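## Task

Take the white radish and the tomato out of the pan and get both completely inside the bag, between its two layers. At the end every other item, the white ball included, must be in the pan. The filled part of the bag must rest on the table, with no more than one corner of the bag on an arm's base, no part of the bag in the pan, and nothing of it hanging more than a finger's width over the table edge.

## Robot and tools

Robot: two arms, left_arm and right_arm, each with six joints and a two-finger gripper. Joint order everywhere (rows and result lists): waist, shoulder, elbow, wrist pitch, wrist yaw, wrist roll. Stated ranges in rad: waist -2.618 to 3.054, shoulder 0.000 to 3.142, elbow 0.000 to 3.142, wrist pitch -1.571 to 1.571, wrist yaw -1.571 to 1.571, wrist roll -2.094 to 2.094. A real end may sit up to 0.059 rad either side of these. A camera stand sits behind the arms.

Frames: the scene frame has its origin at table-top height midway between the nominal bases, +z up, +x out over the table, left_arm toward +y (arm names do not match image sides). Calibrated bases: left_arm at (-0.019, +0.343, +0.033) m, quat_wxyz (+1.000, 0, 0, -0.008); right_arm at (-0.046, -0.254, +0.023) m, quat_wxyz (+1.000, 0, 0, +0.016). Each arm's end_effector_position (m) and end_effector_quat_wxyz are reported in that arm's own base frame; fixed cameras and the table use the scene frame. Reported hand poses can be a few cm off, worse at long reach. The gripper's fingers point along its +z and open and close along its y; the reported point lies between the pads, about 1 cm short of the tips.

A row is always 14 numbers in [-1, 1], one flat list covering both arms: left_arm's 6 joint values then its opening, then right_arm's 6 joint values then its opening. Joint values are offsets, not poses: they count from the 'Joint targets' line as it stood when the action (or move) began, not from the previous row, so sending the same offset again moves further. Scale: 1.0 equals 2.224 rad for waist, shoulder, elbow and 8.485 rad for the three wrist joints. Sending 0 for all of an arm's joints re-commands its current targets. The opening is absolute: +1 fully open, -1 closed; sending 0 is a real command, so resend the present value to leave a gripper alone.

execute_actions(actions, cameras): actions is a list of actions; each action is a list of up to 15 rows, one per 1/30 s step, and a short action repeats its last row to fill 15 steps. An action is rejected for both arms if it would push any joint more than 0.059 rad beyond its range, measured from the targets at that action's start; if the first action fails this against the last reported state, or any action is malformed, the whole call is rejected. Joints asked past their real end stop there and the result may say 'joint sent to its limit'. Images come only with an empty actions list or when cameras names them (["all"] for every camera, [] none).

move(target, speed, blend, opening_speed, grip_force, blocking, cameras): target is one 14-number row, or a list of up to 15 rows; every row's offsets count from the same Joint targets at the move's start. All joints travel together, so grippers follow curves, and nothing is avoided. speed is rad/s for the joint with farthest to go, 0.01 to 12.57, default 0.5, one value or one per target. blend (rad) rounds corners between listed targets; 0 stops at each. opening_speed (0.2 or more, scale units per second) ramps the opening; use it to close gently on soft or fragile items. grip_force is newtons per pad, 10 to 50, one number or one per arm; it persists, and low values close slowly. blocking=false returns after about 0.5 s while the move goes on. The result adds a 'move:' line: done, off_target (resting more than 0.035 rad from target), moving, held, fault, possibly limits=held. Neither done nor off_target tells you about contact.

wait(seconds 0 to 10, cameras) lets time pass holding commands. stop(cameras) brakes a running move. zoom_image(camera, region [x0, y0, x1, y1] pixels, at most 504 by 504) enlarges part of a camera's newest image. finished_scene(scene) ends the current scene with its number; it is final, and the goal must hold without the robot.

Cameras, all 896x504: cam_head_left, cam_head_right, cam_high, cam_low, cam_left_wrist, cam_right_wrist.

Reading results: Joint positions and Joint velocities give one block per arm (rad, rad/s) plus the finger-pad gap (m; 0.094 fully open). 'Joint targets' is what your next offsets count from. grip_measured uses the opening scale; empty it reads slightly wide, and on a firmly squeezed hard part a bit narrower than the part. 'joint command not followed' means the clearance check altered some steps. Joint torques follow joint order without the gripper, include gravity, and joints 1-3 wrap at ±28 N m. Velocities 'within noise' means the arm is still. MOTOR HOT appears at 75 °C; at 90 °C the arm folds and stays idle; at 100 °C it drops.

Control notes: each step a joint target may lead its measured angle by at most 0.339 rad (first three joints) or 2.2 rad (wrists), and targets that would move the gripper over 200 mm are scaled back, so big moves take several actions. Friction and weight can leave joints short; tiny turns may not happen. If an arm is pushing on something or got dragged, command targets back past its measured positions.

Avoid: dropping items or releasing them while they move, anything leaving the table, fast impacts, hard pushes on fixed or heavy objects, any contact or squeeze between the two arms (including one gripper closing on the other's fingers), arm stops, and holding loads or stretched poses long enough to overheat. Occasionally a loose object gets nudged by itself; recheck before finishing.

Each tool is called after ">>>" as name(argument=value, ...) on one line, values as JSON.

## Session

>>> execute_actions(actions=[])

Scene clock: 0.00 s.
left_arm: end_effector_position=(+0.3974, +0.0047, +0.0922) grip_measured=+1.000 end_effector_quat_wxyz=(+0.578, -0.041, +0.815, -0.009) | right_arm: end_effector_position=(+0.3882, -0.0036, +0.0938) grip_measured=+1.000 end_effector_quat_wxyz=(+0.584, +0.004, +0.812, -0.010)
Joint positions: left_arm=[-0.004 1.548 0.371 0.839 -0.036 -0.079 0.094] | right_arm=[0 1.515 0.33 0.862 0.022 -0.005 0.094]
Joint velocities: within noise
Joint torques (N m): no reading
Heat: left arm: 25 °C; right arm: 28 °C.
Joint targets: left_arm=[-0.004 1.545 0.375 0.833 -0.036 -0.079] | right_arm=[0.000 1.507 0.340 0.875 0.022 -0.005]
Tool commands: left_gripper/opening=+1.0 right_gripper/opening=+1.0

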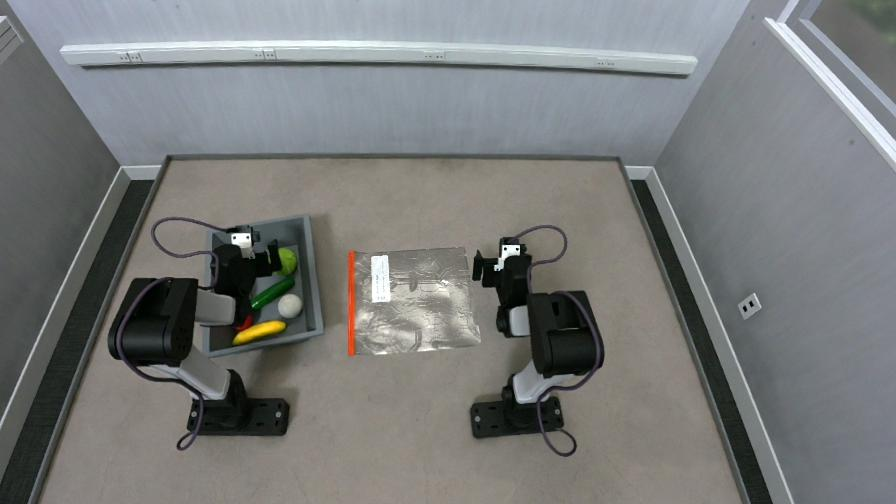

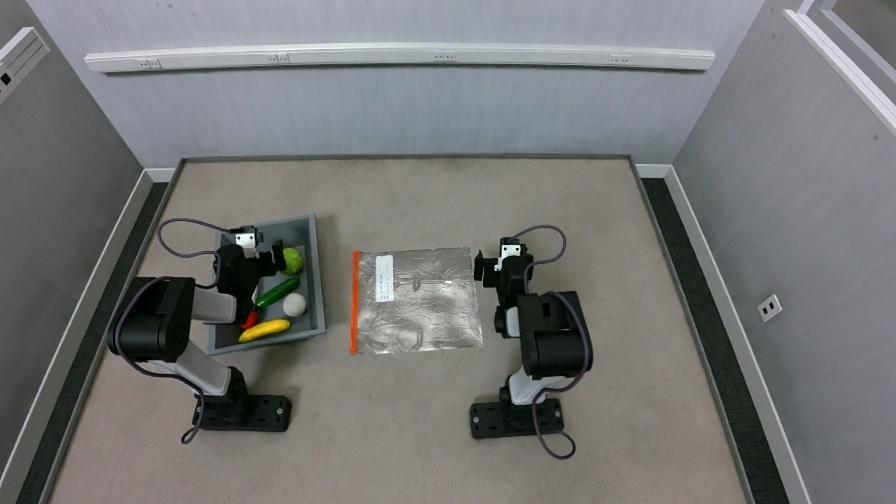

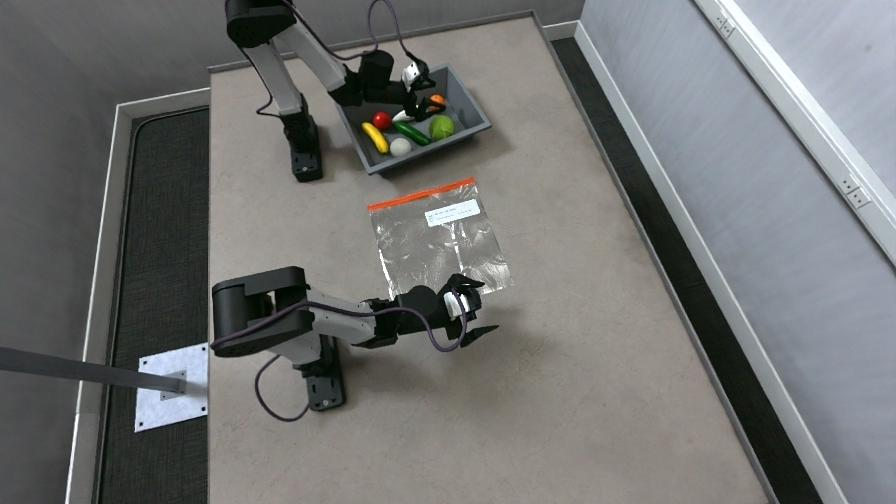

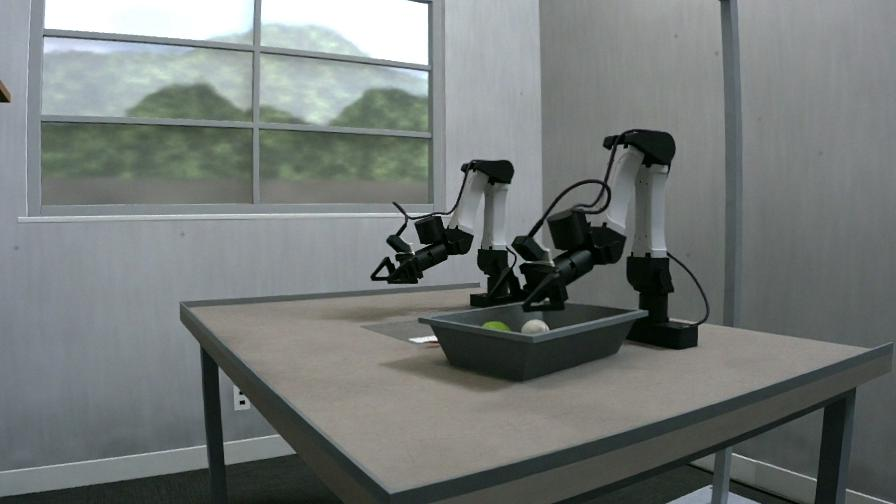

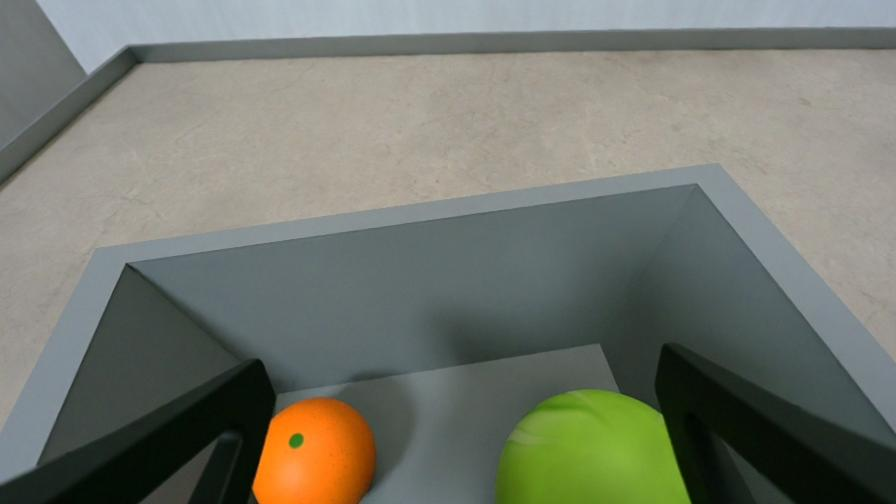

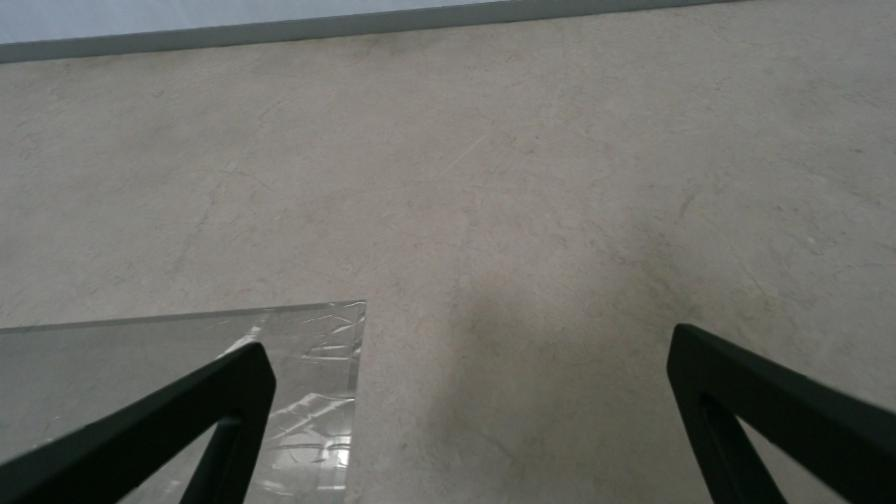

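>>> zoom_image(camera="cam_head_left", region=[330, 230, 500, 370])

>>> zoom_image(camera="cam_head_left", region=[190, 200, 350, 370])

>>> zoom_image(camera="cam_high", region=[320, 50, 540, 310])

>>> zoom_image(camera="cam_low", region=[340, 270, 560, 390])

Scaled by 2.965 from the camera's 896x504 image, which has a finer 1280x720 frame.

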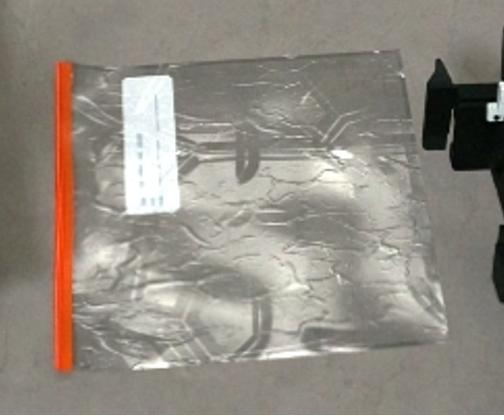

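Scaled by 2.965 from the camera's 896x504 image, which has a finer 1280x720 frame.

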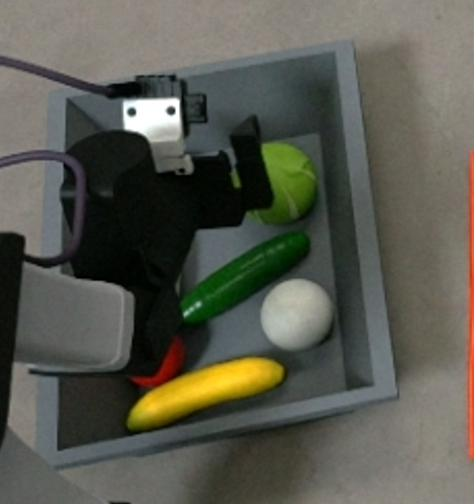

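Scaled by 1.938 from the camera's 896x504 image, which has a finer 1280x720 frame.

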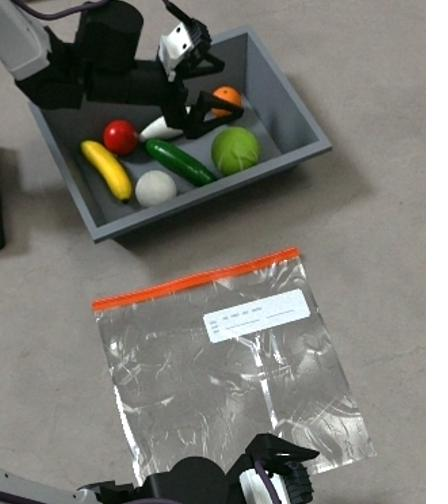

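Scaled by 2.291 from the camera's 896x504 image, which has a finer 1280x720 frame.

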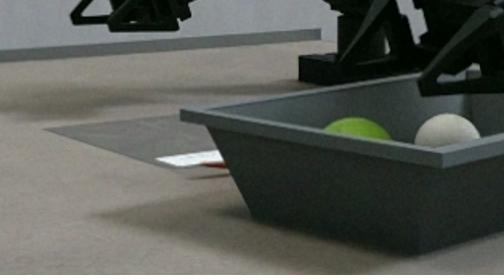

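>>> move(target=[-0.286, -0.016, 0.581, -0.2582, 0.0042, 0.0093, 1, 0, 0, 0, 0, 0, 0, 1], speed=1.5, cameras=["all"])

Scene clock: 6.73 s.
left_arm: end_effector_position=(+0.2659, -0.1927, +0.2362) grip_measured=+1.000 end_effector_quat_wxyz=(+0.171, +0.300, +0.937, -0.050) | right_arm: end_effector_position=(+0.3882, -0.0036, +0.0938) grip_measured=+1.000 end_effector_quat_wxyz=(+0.584, +0.004, +0.812, -0.010)
Joint positions: left_arm=[-0.635 1.519 1.65 -1.344 -0.014 -0.013 0.094] | right_arm=[0 1.515 0.33 0.862 0.022 -0.005 0.094]
Joint torques (N m): left_arm=[-0.24 -6.65 8.9 1.07 0.13 0.07] | right_arm=[0.02 -5.48 6.22 1.99 -0.02 0.04]
Heat: left arm: 27 °C; right arm: 28 °C.
Joint targets: left_arm=[-0.640 1.509 1.668 -1.358 -0.001 0.000] | right_arm=[0.000 1.507 0.340 0.875 0.022 -0.005]
move: done

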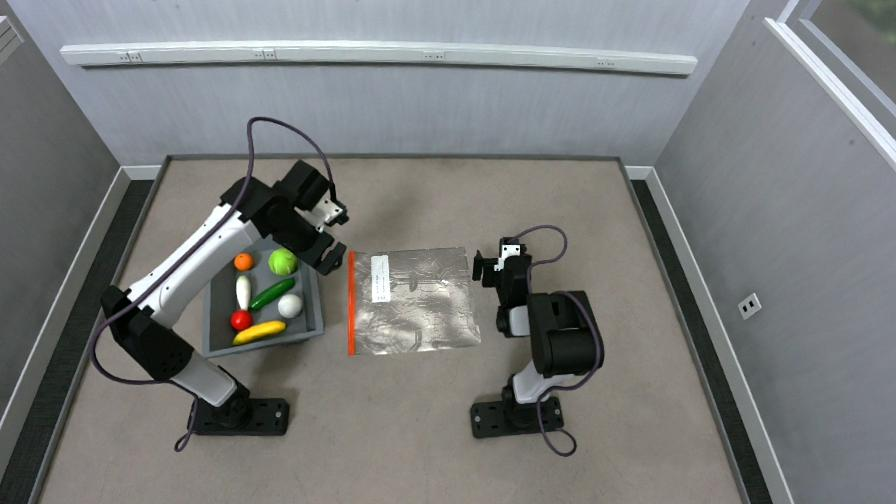

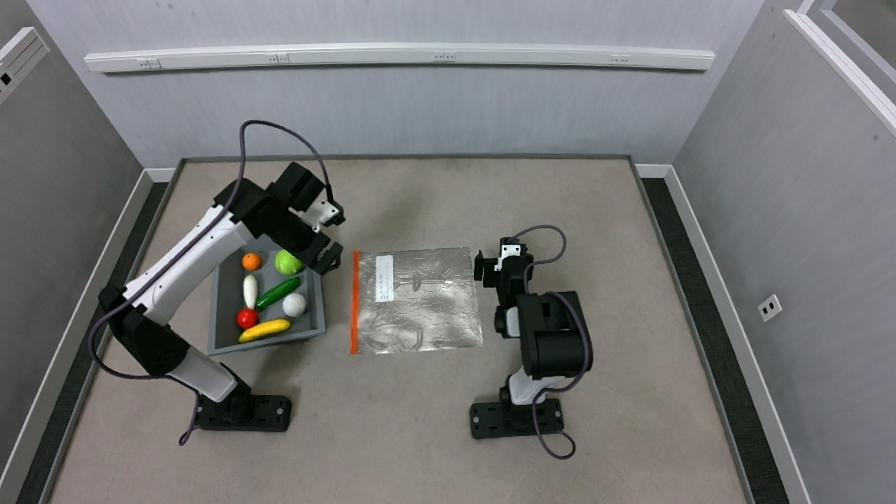

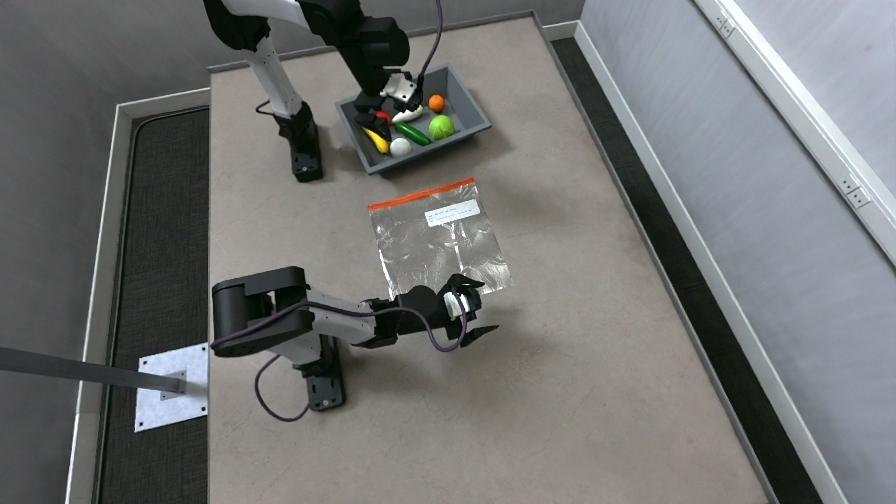

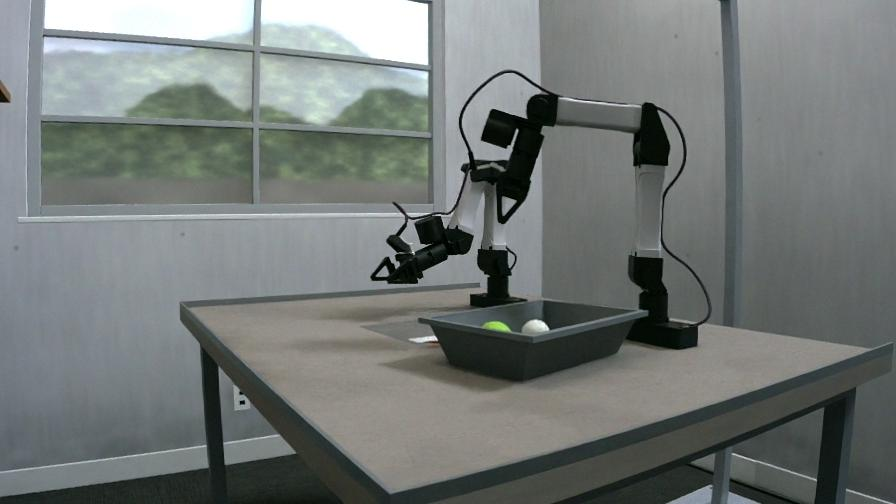

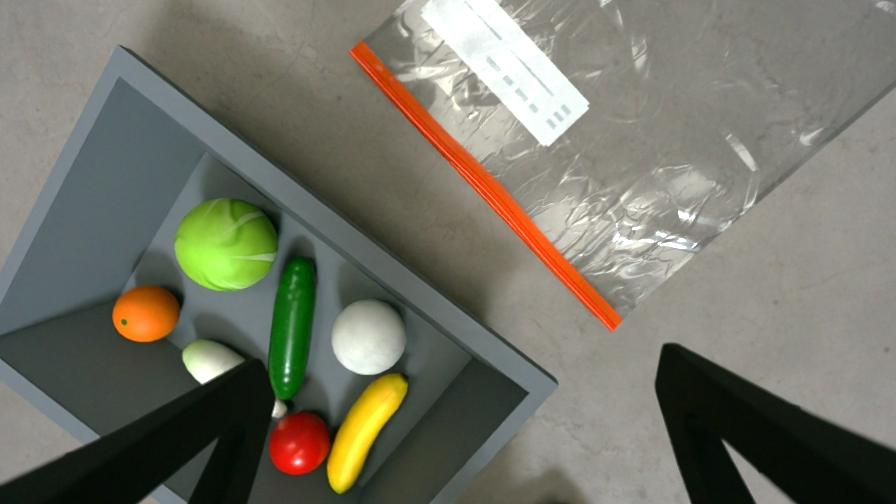

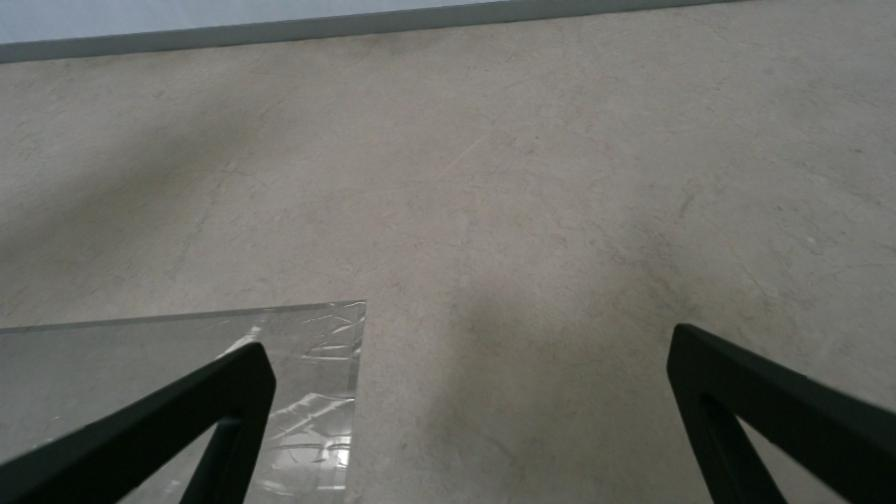

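>>> zoom_image(camera="cam_left_wrist", region=[330, 20, 630, 340])

>>> zoom_image(camera="cam_left_wrist", region=[520, 180, 680, 340])

>>> zoom_image(camera="cam_left_wrist", region=[330, 20, 490, 180])

Scaled by 1.575 from the camera's 896x504 image, which has a finer 1280x720 frame.

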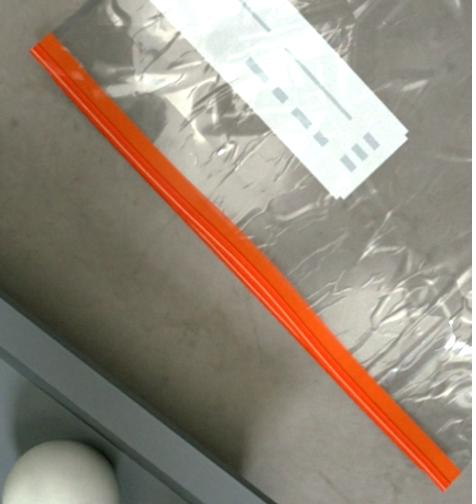

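Scaled by 3.150 from the camera's 896x504 image, which has a finer 1280x720 frame.

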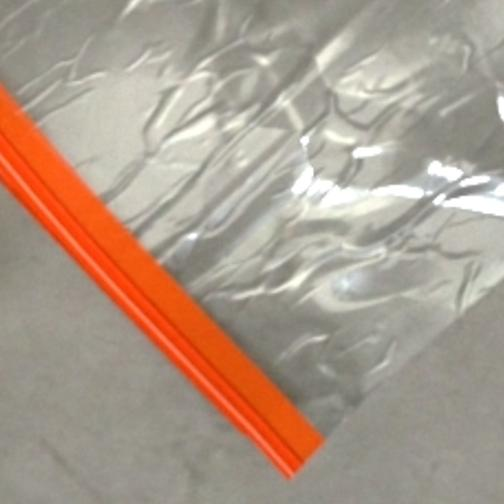

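Scaled by 3.150 from the camera's 896x504 image, which has a finer 1280x720 frame.

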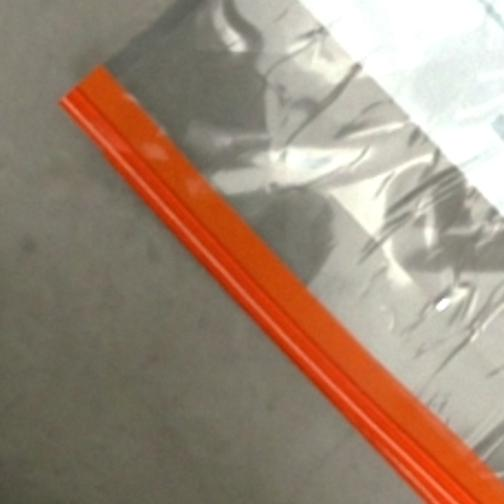

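>>> move(target=[[0.3327, -0.0658, -0.1995, -0.0088, 0, 0, 1, 0.05, 0.1, 0.3, -0.1, -0.0026, 0.0006, 1], [0.3327, -0.0658, -0.1995, -0.0088, 0, 0, 1, 0.3975, 0.1362, 0.5377, -0.2123, -0.0026, 0.0006, 1]], speed=1.5, blend=0.1, cameras=["cam_head_left", "cam_left_wrist", "cam_right_wrist"])

Scene clock: 12.17 s.
left_arm: end_effector_position=(+0.2206, +0.0222, +0.1485) grip_measured=+1.000 end_effector_quat_wxyz=(+0.001, -0.053, +0.999, +0.004) | right_arm: end_effector_position=(+0.2639, +0.3238, +0.1266) grip_measured=+1.000 end_effector_quat_wxyz=(+0.161, -0.424, +0.888, +0.076)
Joint positions: left_arm=[0.095 1.38 1.234 -1.423 -0.007 -0.011 0.094] | right_arm=[0.887 1.795 1.507 -0.924 0 -0.004 0.094]
Joint torques (N m): left_arm=[0.59 -5.75 5.86 0.31 0.06 0.06] | right_arm=[-0.18 -7.27 9.37 0.89 -0.03 0.09]
Heat: left arm: 27 °C; right arm: 29 °C.
Joint targets: left_arm=[0.100 1.363 1.224 -1.433 -0.001 0.000] | right_arm=[0.885 1.810 1.536 -0.926 0.000 0.000]
move: done
Images, in order (width x height): cam_head_left 896x504, cam_left_wrist 896x504, cam_right_wrist 896x504.

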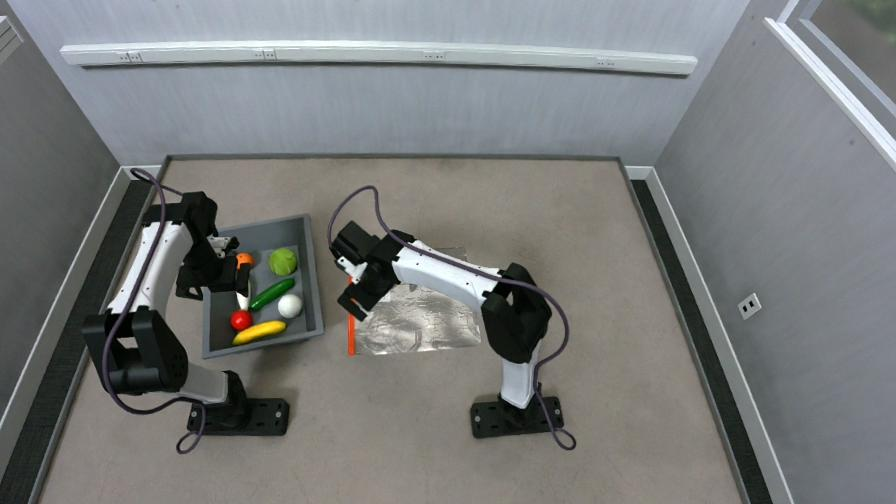

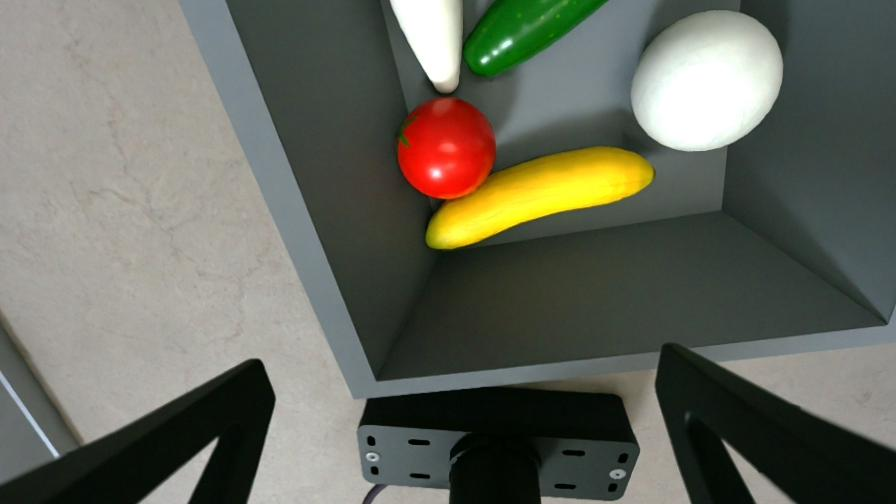

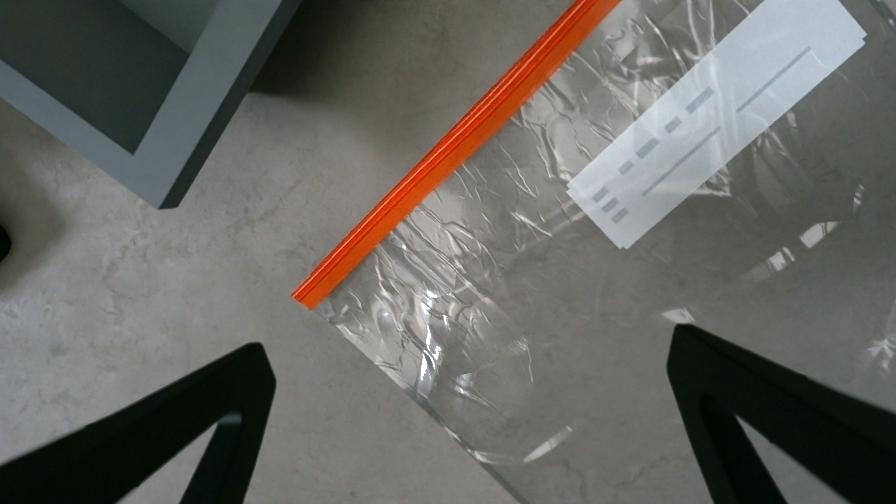

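>>> move(target=[0, 0, 0, 0, 0, 0, 1, -0.0186, 0.3789, 0.4879, -0.0722, 0, -0.0943, -0.2], speed=1.2, cameras=["cam_head_left", "cam_right_wrist", "cam_high", "cam_low"])

Scene clock: 19.37 s.
left_arm: end_effector_position=(+0.2206, +0.0222, +0.1485) grip_measured=+1.000 end_effector_quat_wxyz=(+0.001, -0.053, +0.999, +0.004) | right_arm: end_effector_position=(+0.3287, +0.3733, +0.0411) grip_measured=-0.199 end_effector_quat_wxyz=(+0.003, +0.731, -0.682, +0.000)
Joint positions: left_arm=[0.095 1.38 1.234 -1.423 -0.007 -0.011 0.094] | right_arm=[0.849 2.641 2.595 -1.532 0 -0.792 0.038]
Joint torques (N m): left_arm=[0.66 -5.72 5.87 0.3 0.07 0.06] | right_arm=[-0.47 -12.51 8.36 0.11 -0.07 0]
Heat: left arm: 27 °C; right arm: 30 °C.
Joint targets: left_arm=[0.100 1.363 1.224 -1.433 -0.001 0.000] | right_arm=[0.844 2.652 2.622 -1.538 0.000 -0.800]
move: done
Images, in order (width x height): cam_head_left 896x504, cam_high 896x504, cam_low 896x504, cam_right_wrist 896x504.

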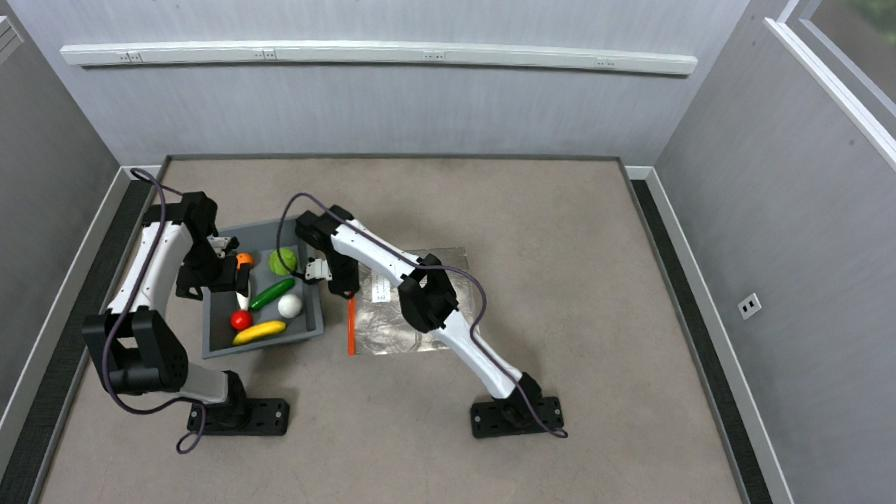

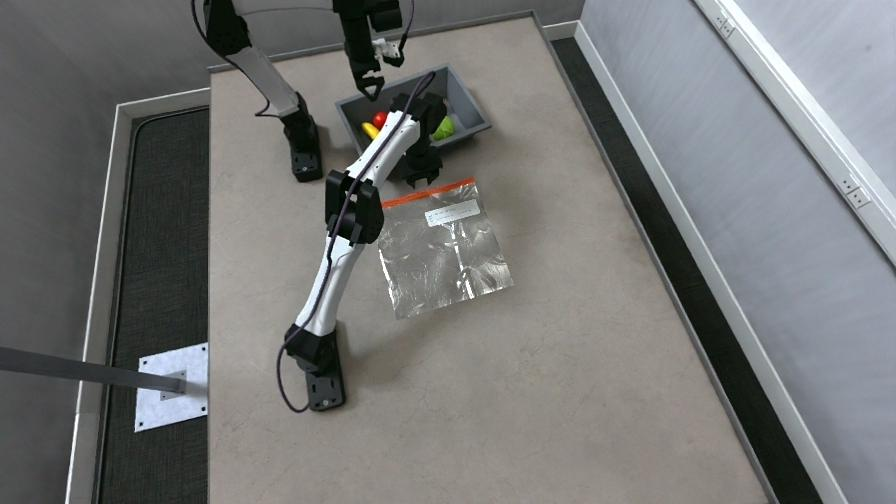

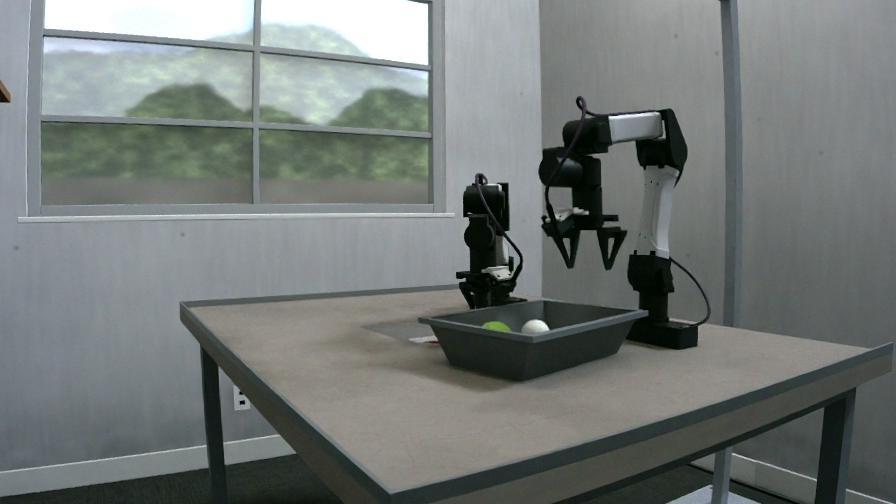

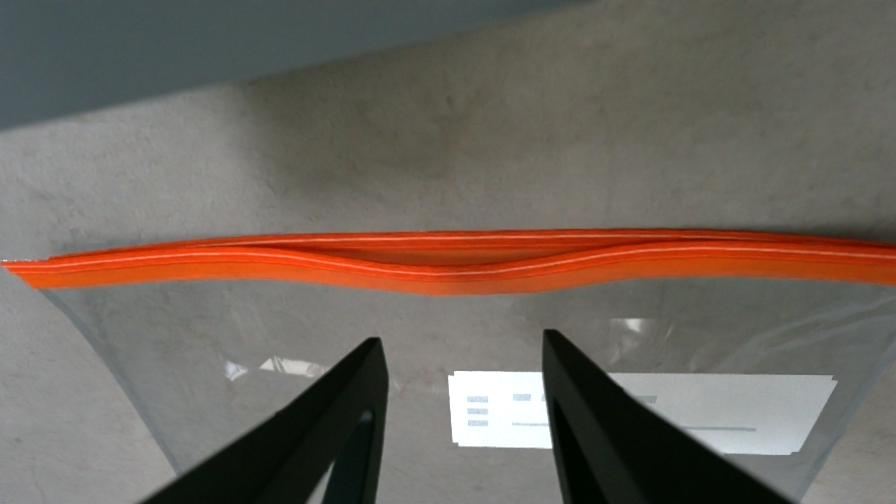

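>>> zoom_image(camera="cam_right_wrist", region=[200, 200, 700, 320])

>>> zoom_image(camera="cam_right_wrist", region=[330, 220, 560, 310])

Scaled by 1.008 from the camera's 896x504 image, which has a finer 1280x720 frame.

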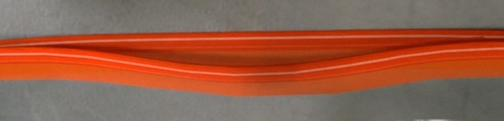

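Scaled by 2.191 from the camera's 896x504 image, which has a finer 1280x720 frame.

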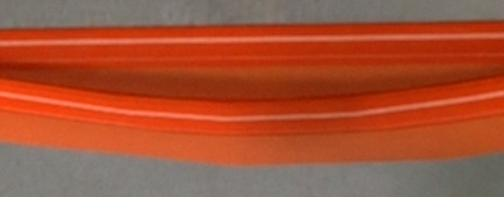

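>>> move(target=[0, 0, 0, 0, 0, 0, 1, -0.0077, -0.0490, -0.1389, 0.0244, 0, 0.1827, -0.2], speed=1.5, cameras=["cam_head_left", "cam_right_wrist", "cam_high", "cam_low"])

Scene clock: 24.00 s.
left_arm: end_effector_position=(+0.2206, +0.0222, +0.1485) grip_measured=+1.000 end_effector_quat_wxyz=(+0.001, -0.053, +0.999, +0.004) | right_arm: end_effector_position=(+0.3232, +0.3584, -0.0066) grip_measured=-0.199 end_effector_quat_wxyz=(-0.026, -0.047, +0.998, -0.018)
Joint positions: left_arm=[0.095 1.38 1.234 -1.423 -0.007 -0.011 0.094] | right_arm=[0.833 2.598 2.322 -1.357 -0.01 0.74 0.038]
Joint torques (N m): left_arm=[0.64 -5.7 5.89 0.3 0.06 0.06] | right_arm=[-0.62 -18.13 5.04 0.39 0.1 0.15]
Heat: left arm: 28 °C; right arm: 34 °C.
Joint targets: left_arm=[0.100 1.363 1.224 -1.433 -0.001 0.000] | right_arm=[0.826 2.543 2.313 -1.331 0.000 0.750]
move: off_target (right_arm); right_arm: the shoulder is farthest, 0.055 rad from its target
Images, in order (width x height): cam_head_left 896x504, cam_high 896x504, cam_low 896x504, cam_right_wrist 896x504.

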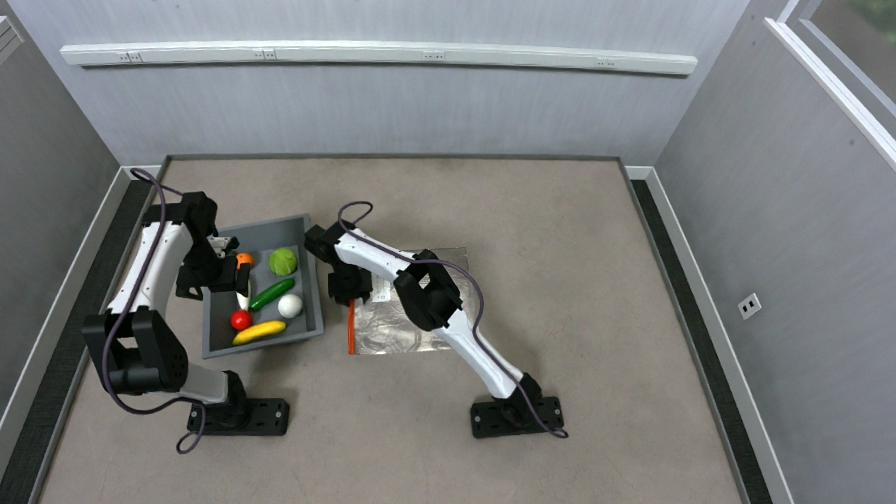

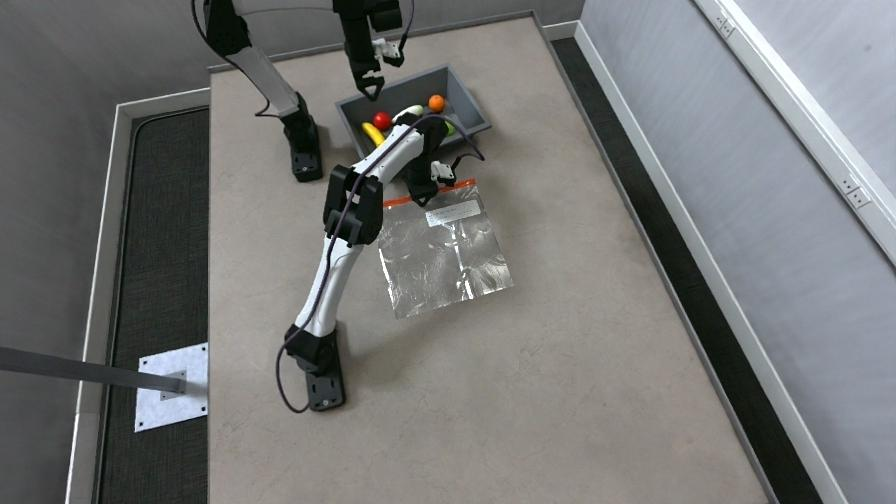

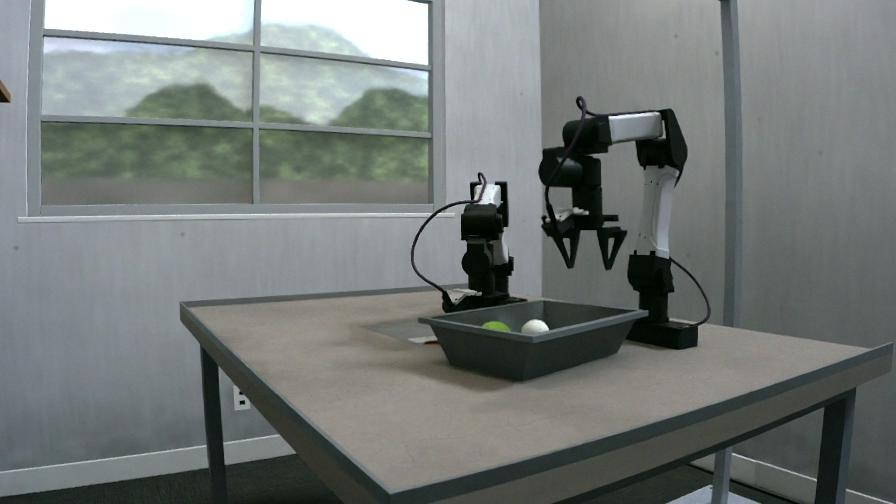

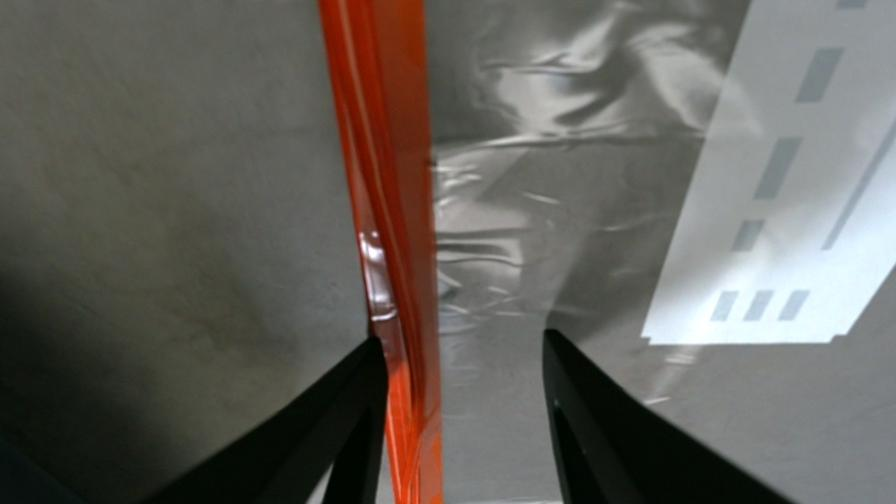

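>>> zoom_image(camera="cam_right_wrist", region=[280, 200, 620, 504])

Scaled by 1.482 from the camera's 896x504 image, which has a finer 1280x720 frame.

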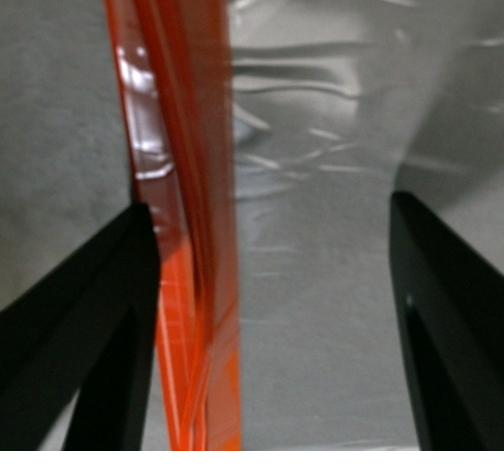

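>>> move(target=[[0, 0, 0, 0, 0, 0, 1, 0, 0, -0.009, 0, 0, 0, -0.2], [0, 0, 0, 0, 0, 0, 1, 0, 0, -0.009, 0, 0, 0, -0.75]], opening_speed=0.4, grip_force=30, cameras=["cam_right_wrist"])

>>> zoom_image(camera="cam_right_wrist", region=[280, 200, 620, 504])

Scene clock: 27.43 s.
left_arm: end_effector_position=(+0.2206, +0.0222, +0.1485) grip_measured=+1.000 end_effector_quat_wxyz=(+0.001, -0.053, +0.999, +0.004) | right_arm: end_effector_position=(+0.3240, +0.3598, -0.0070) grip_measured=-0.749 end_effector_quat_wxyz=(-0.022, -0.045, +0.999, -0.014)
Joint positions: left_arm=[0.095 1.38 1.234 -1.423 -0.007 -0.011 0.094] | right_arm=[0.833 2.59 2.305 -1.337 -0.012 0.742 0.012]
Joint torques (N m): left_arm=[0.62 -5.71 5.86 0.3 0.07 0.05] | right_arm=[-0.62 -17.39 4.77 0.21 0.12 0.14]
Heat: left arm: 28 °C; right arm: 37 °C.
Joint targets: left_arm=[0.100 1.363 1.224 -1.433 -0.001 0.000] | right_arm=[0.826 2.543 2.293 -1.332 0.000 0.750]
grip_force (N): 30, 30
move: off_target (right_arm); target 2's new numbers were sent with right_arm's shoulder 0.047 rad from that target; right_arm: the shoulder is farthest, 0.047 rad from its target
Images, in order (width x height): cam_right_wrist 896x504.

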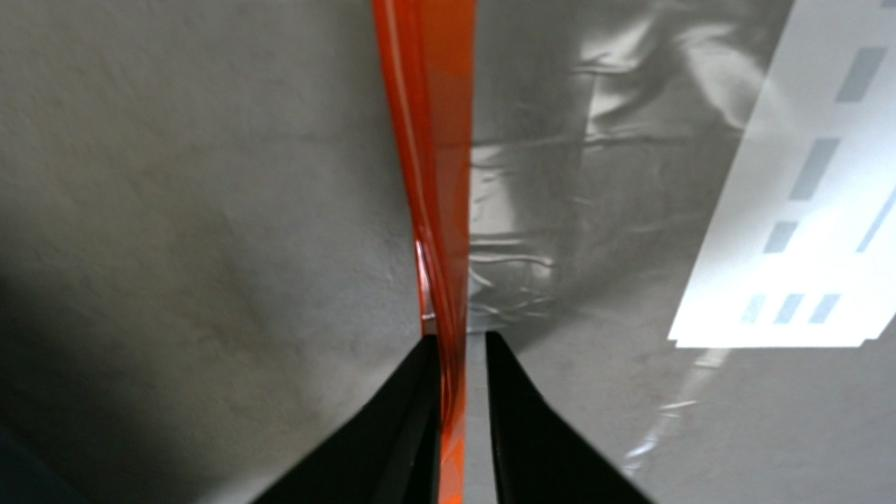

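Scaled by 1.482 from the camera's 896x504 image, which has a finer 1280x720 frame.

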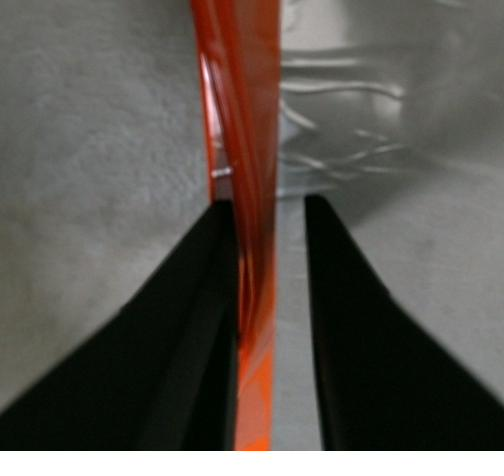

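>>> move(target=[0, 0, 0, 0, 0, 0, 1, 0, 0, 0, 0, 0, 0, -1], opening_speed=0.4, grip_force=30, cameras=["cam_right_wrist"])

>>> zoom_image(camera="cam_right_wrist", region=[280, 200, 620, 504])

Scene clock: 28.67 s.
left_arm: end_effector_position=(+0.2206, +0.0222, +0.1485) grip_measured=+1.000 end_effector_quat_wxyz=(+0.001, -0.053, +0.999, +0.004) | right_arm: end_effector_position=(+0.3240, +0.3597, -0.0070) grip_measured=-0.989 end_effector_quat_wxyz=(-0.022, -0.045, +0.999, -0.014)
Joint positions: left_arm=[0.095 1.38 1.234 -1.423 -0.007 -0.011 0.094] | right_arm=[0.833 2.59 2.305 -1.337 -0.012 0.743 0.001]
Joint torques (N m): left_arm=[0.64 -5.72 5.89 0.3 0.06 0.05] | right_arm=[-0.65 -17.36 4.78 0.21 0.12 0.13]
Heat: left arm: 28 °C; right arm: 38 °C.
Joint targets: left_arm=[0.100 1.363 1.224 -1.433 -0.001 0.000] | right_arm=[0.826 2.543 2.293 -1.332 0.000 0.750]
grip_force (N): 30, 30
move: off_target (right_arm); right_arm: the shoulder is farthest, 0.047 rad from its target
Images, in order (width x height): cam_right_wrist 896x504.

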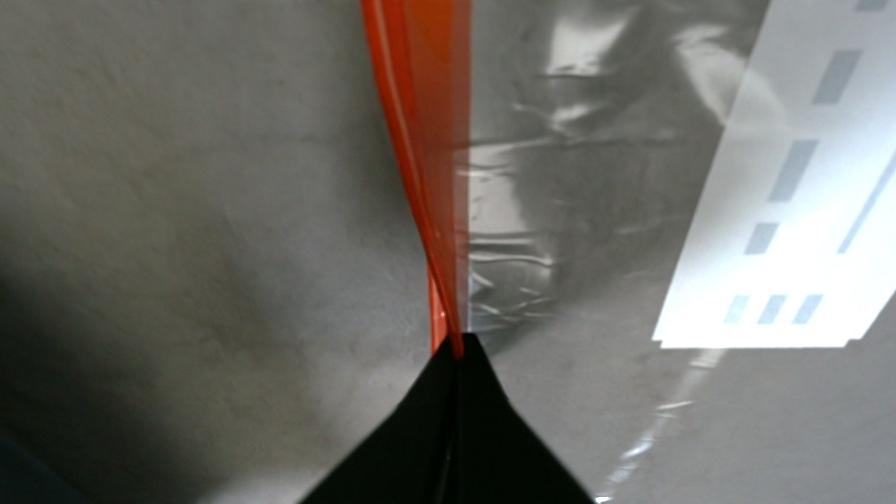

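Scaled by 1.482 from the camera's 896x504 image, which has a finer 1280x720 frame.

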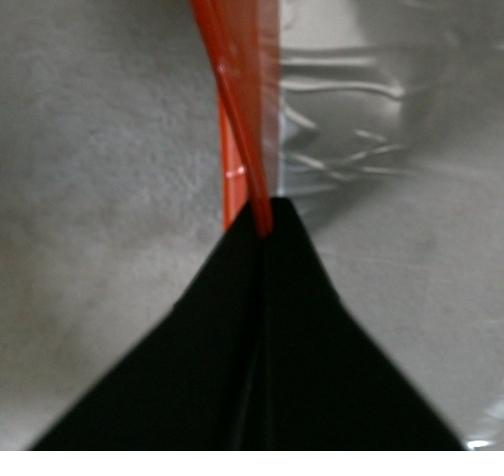

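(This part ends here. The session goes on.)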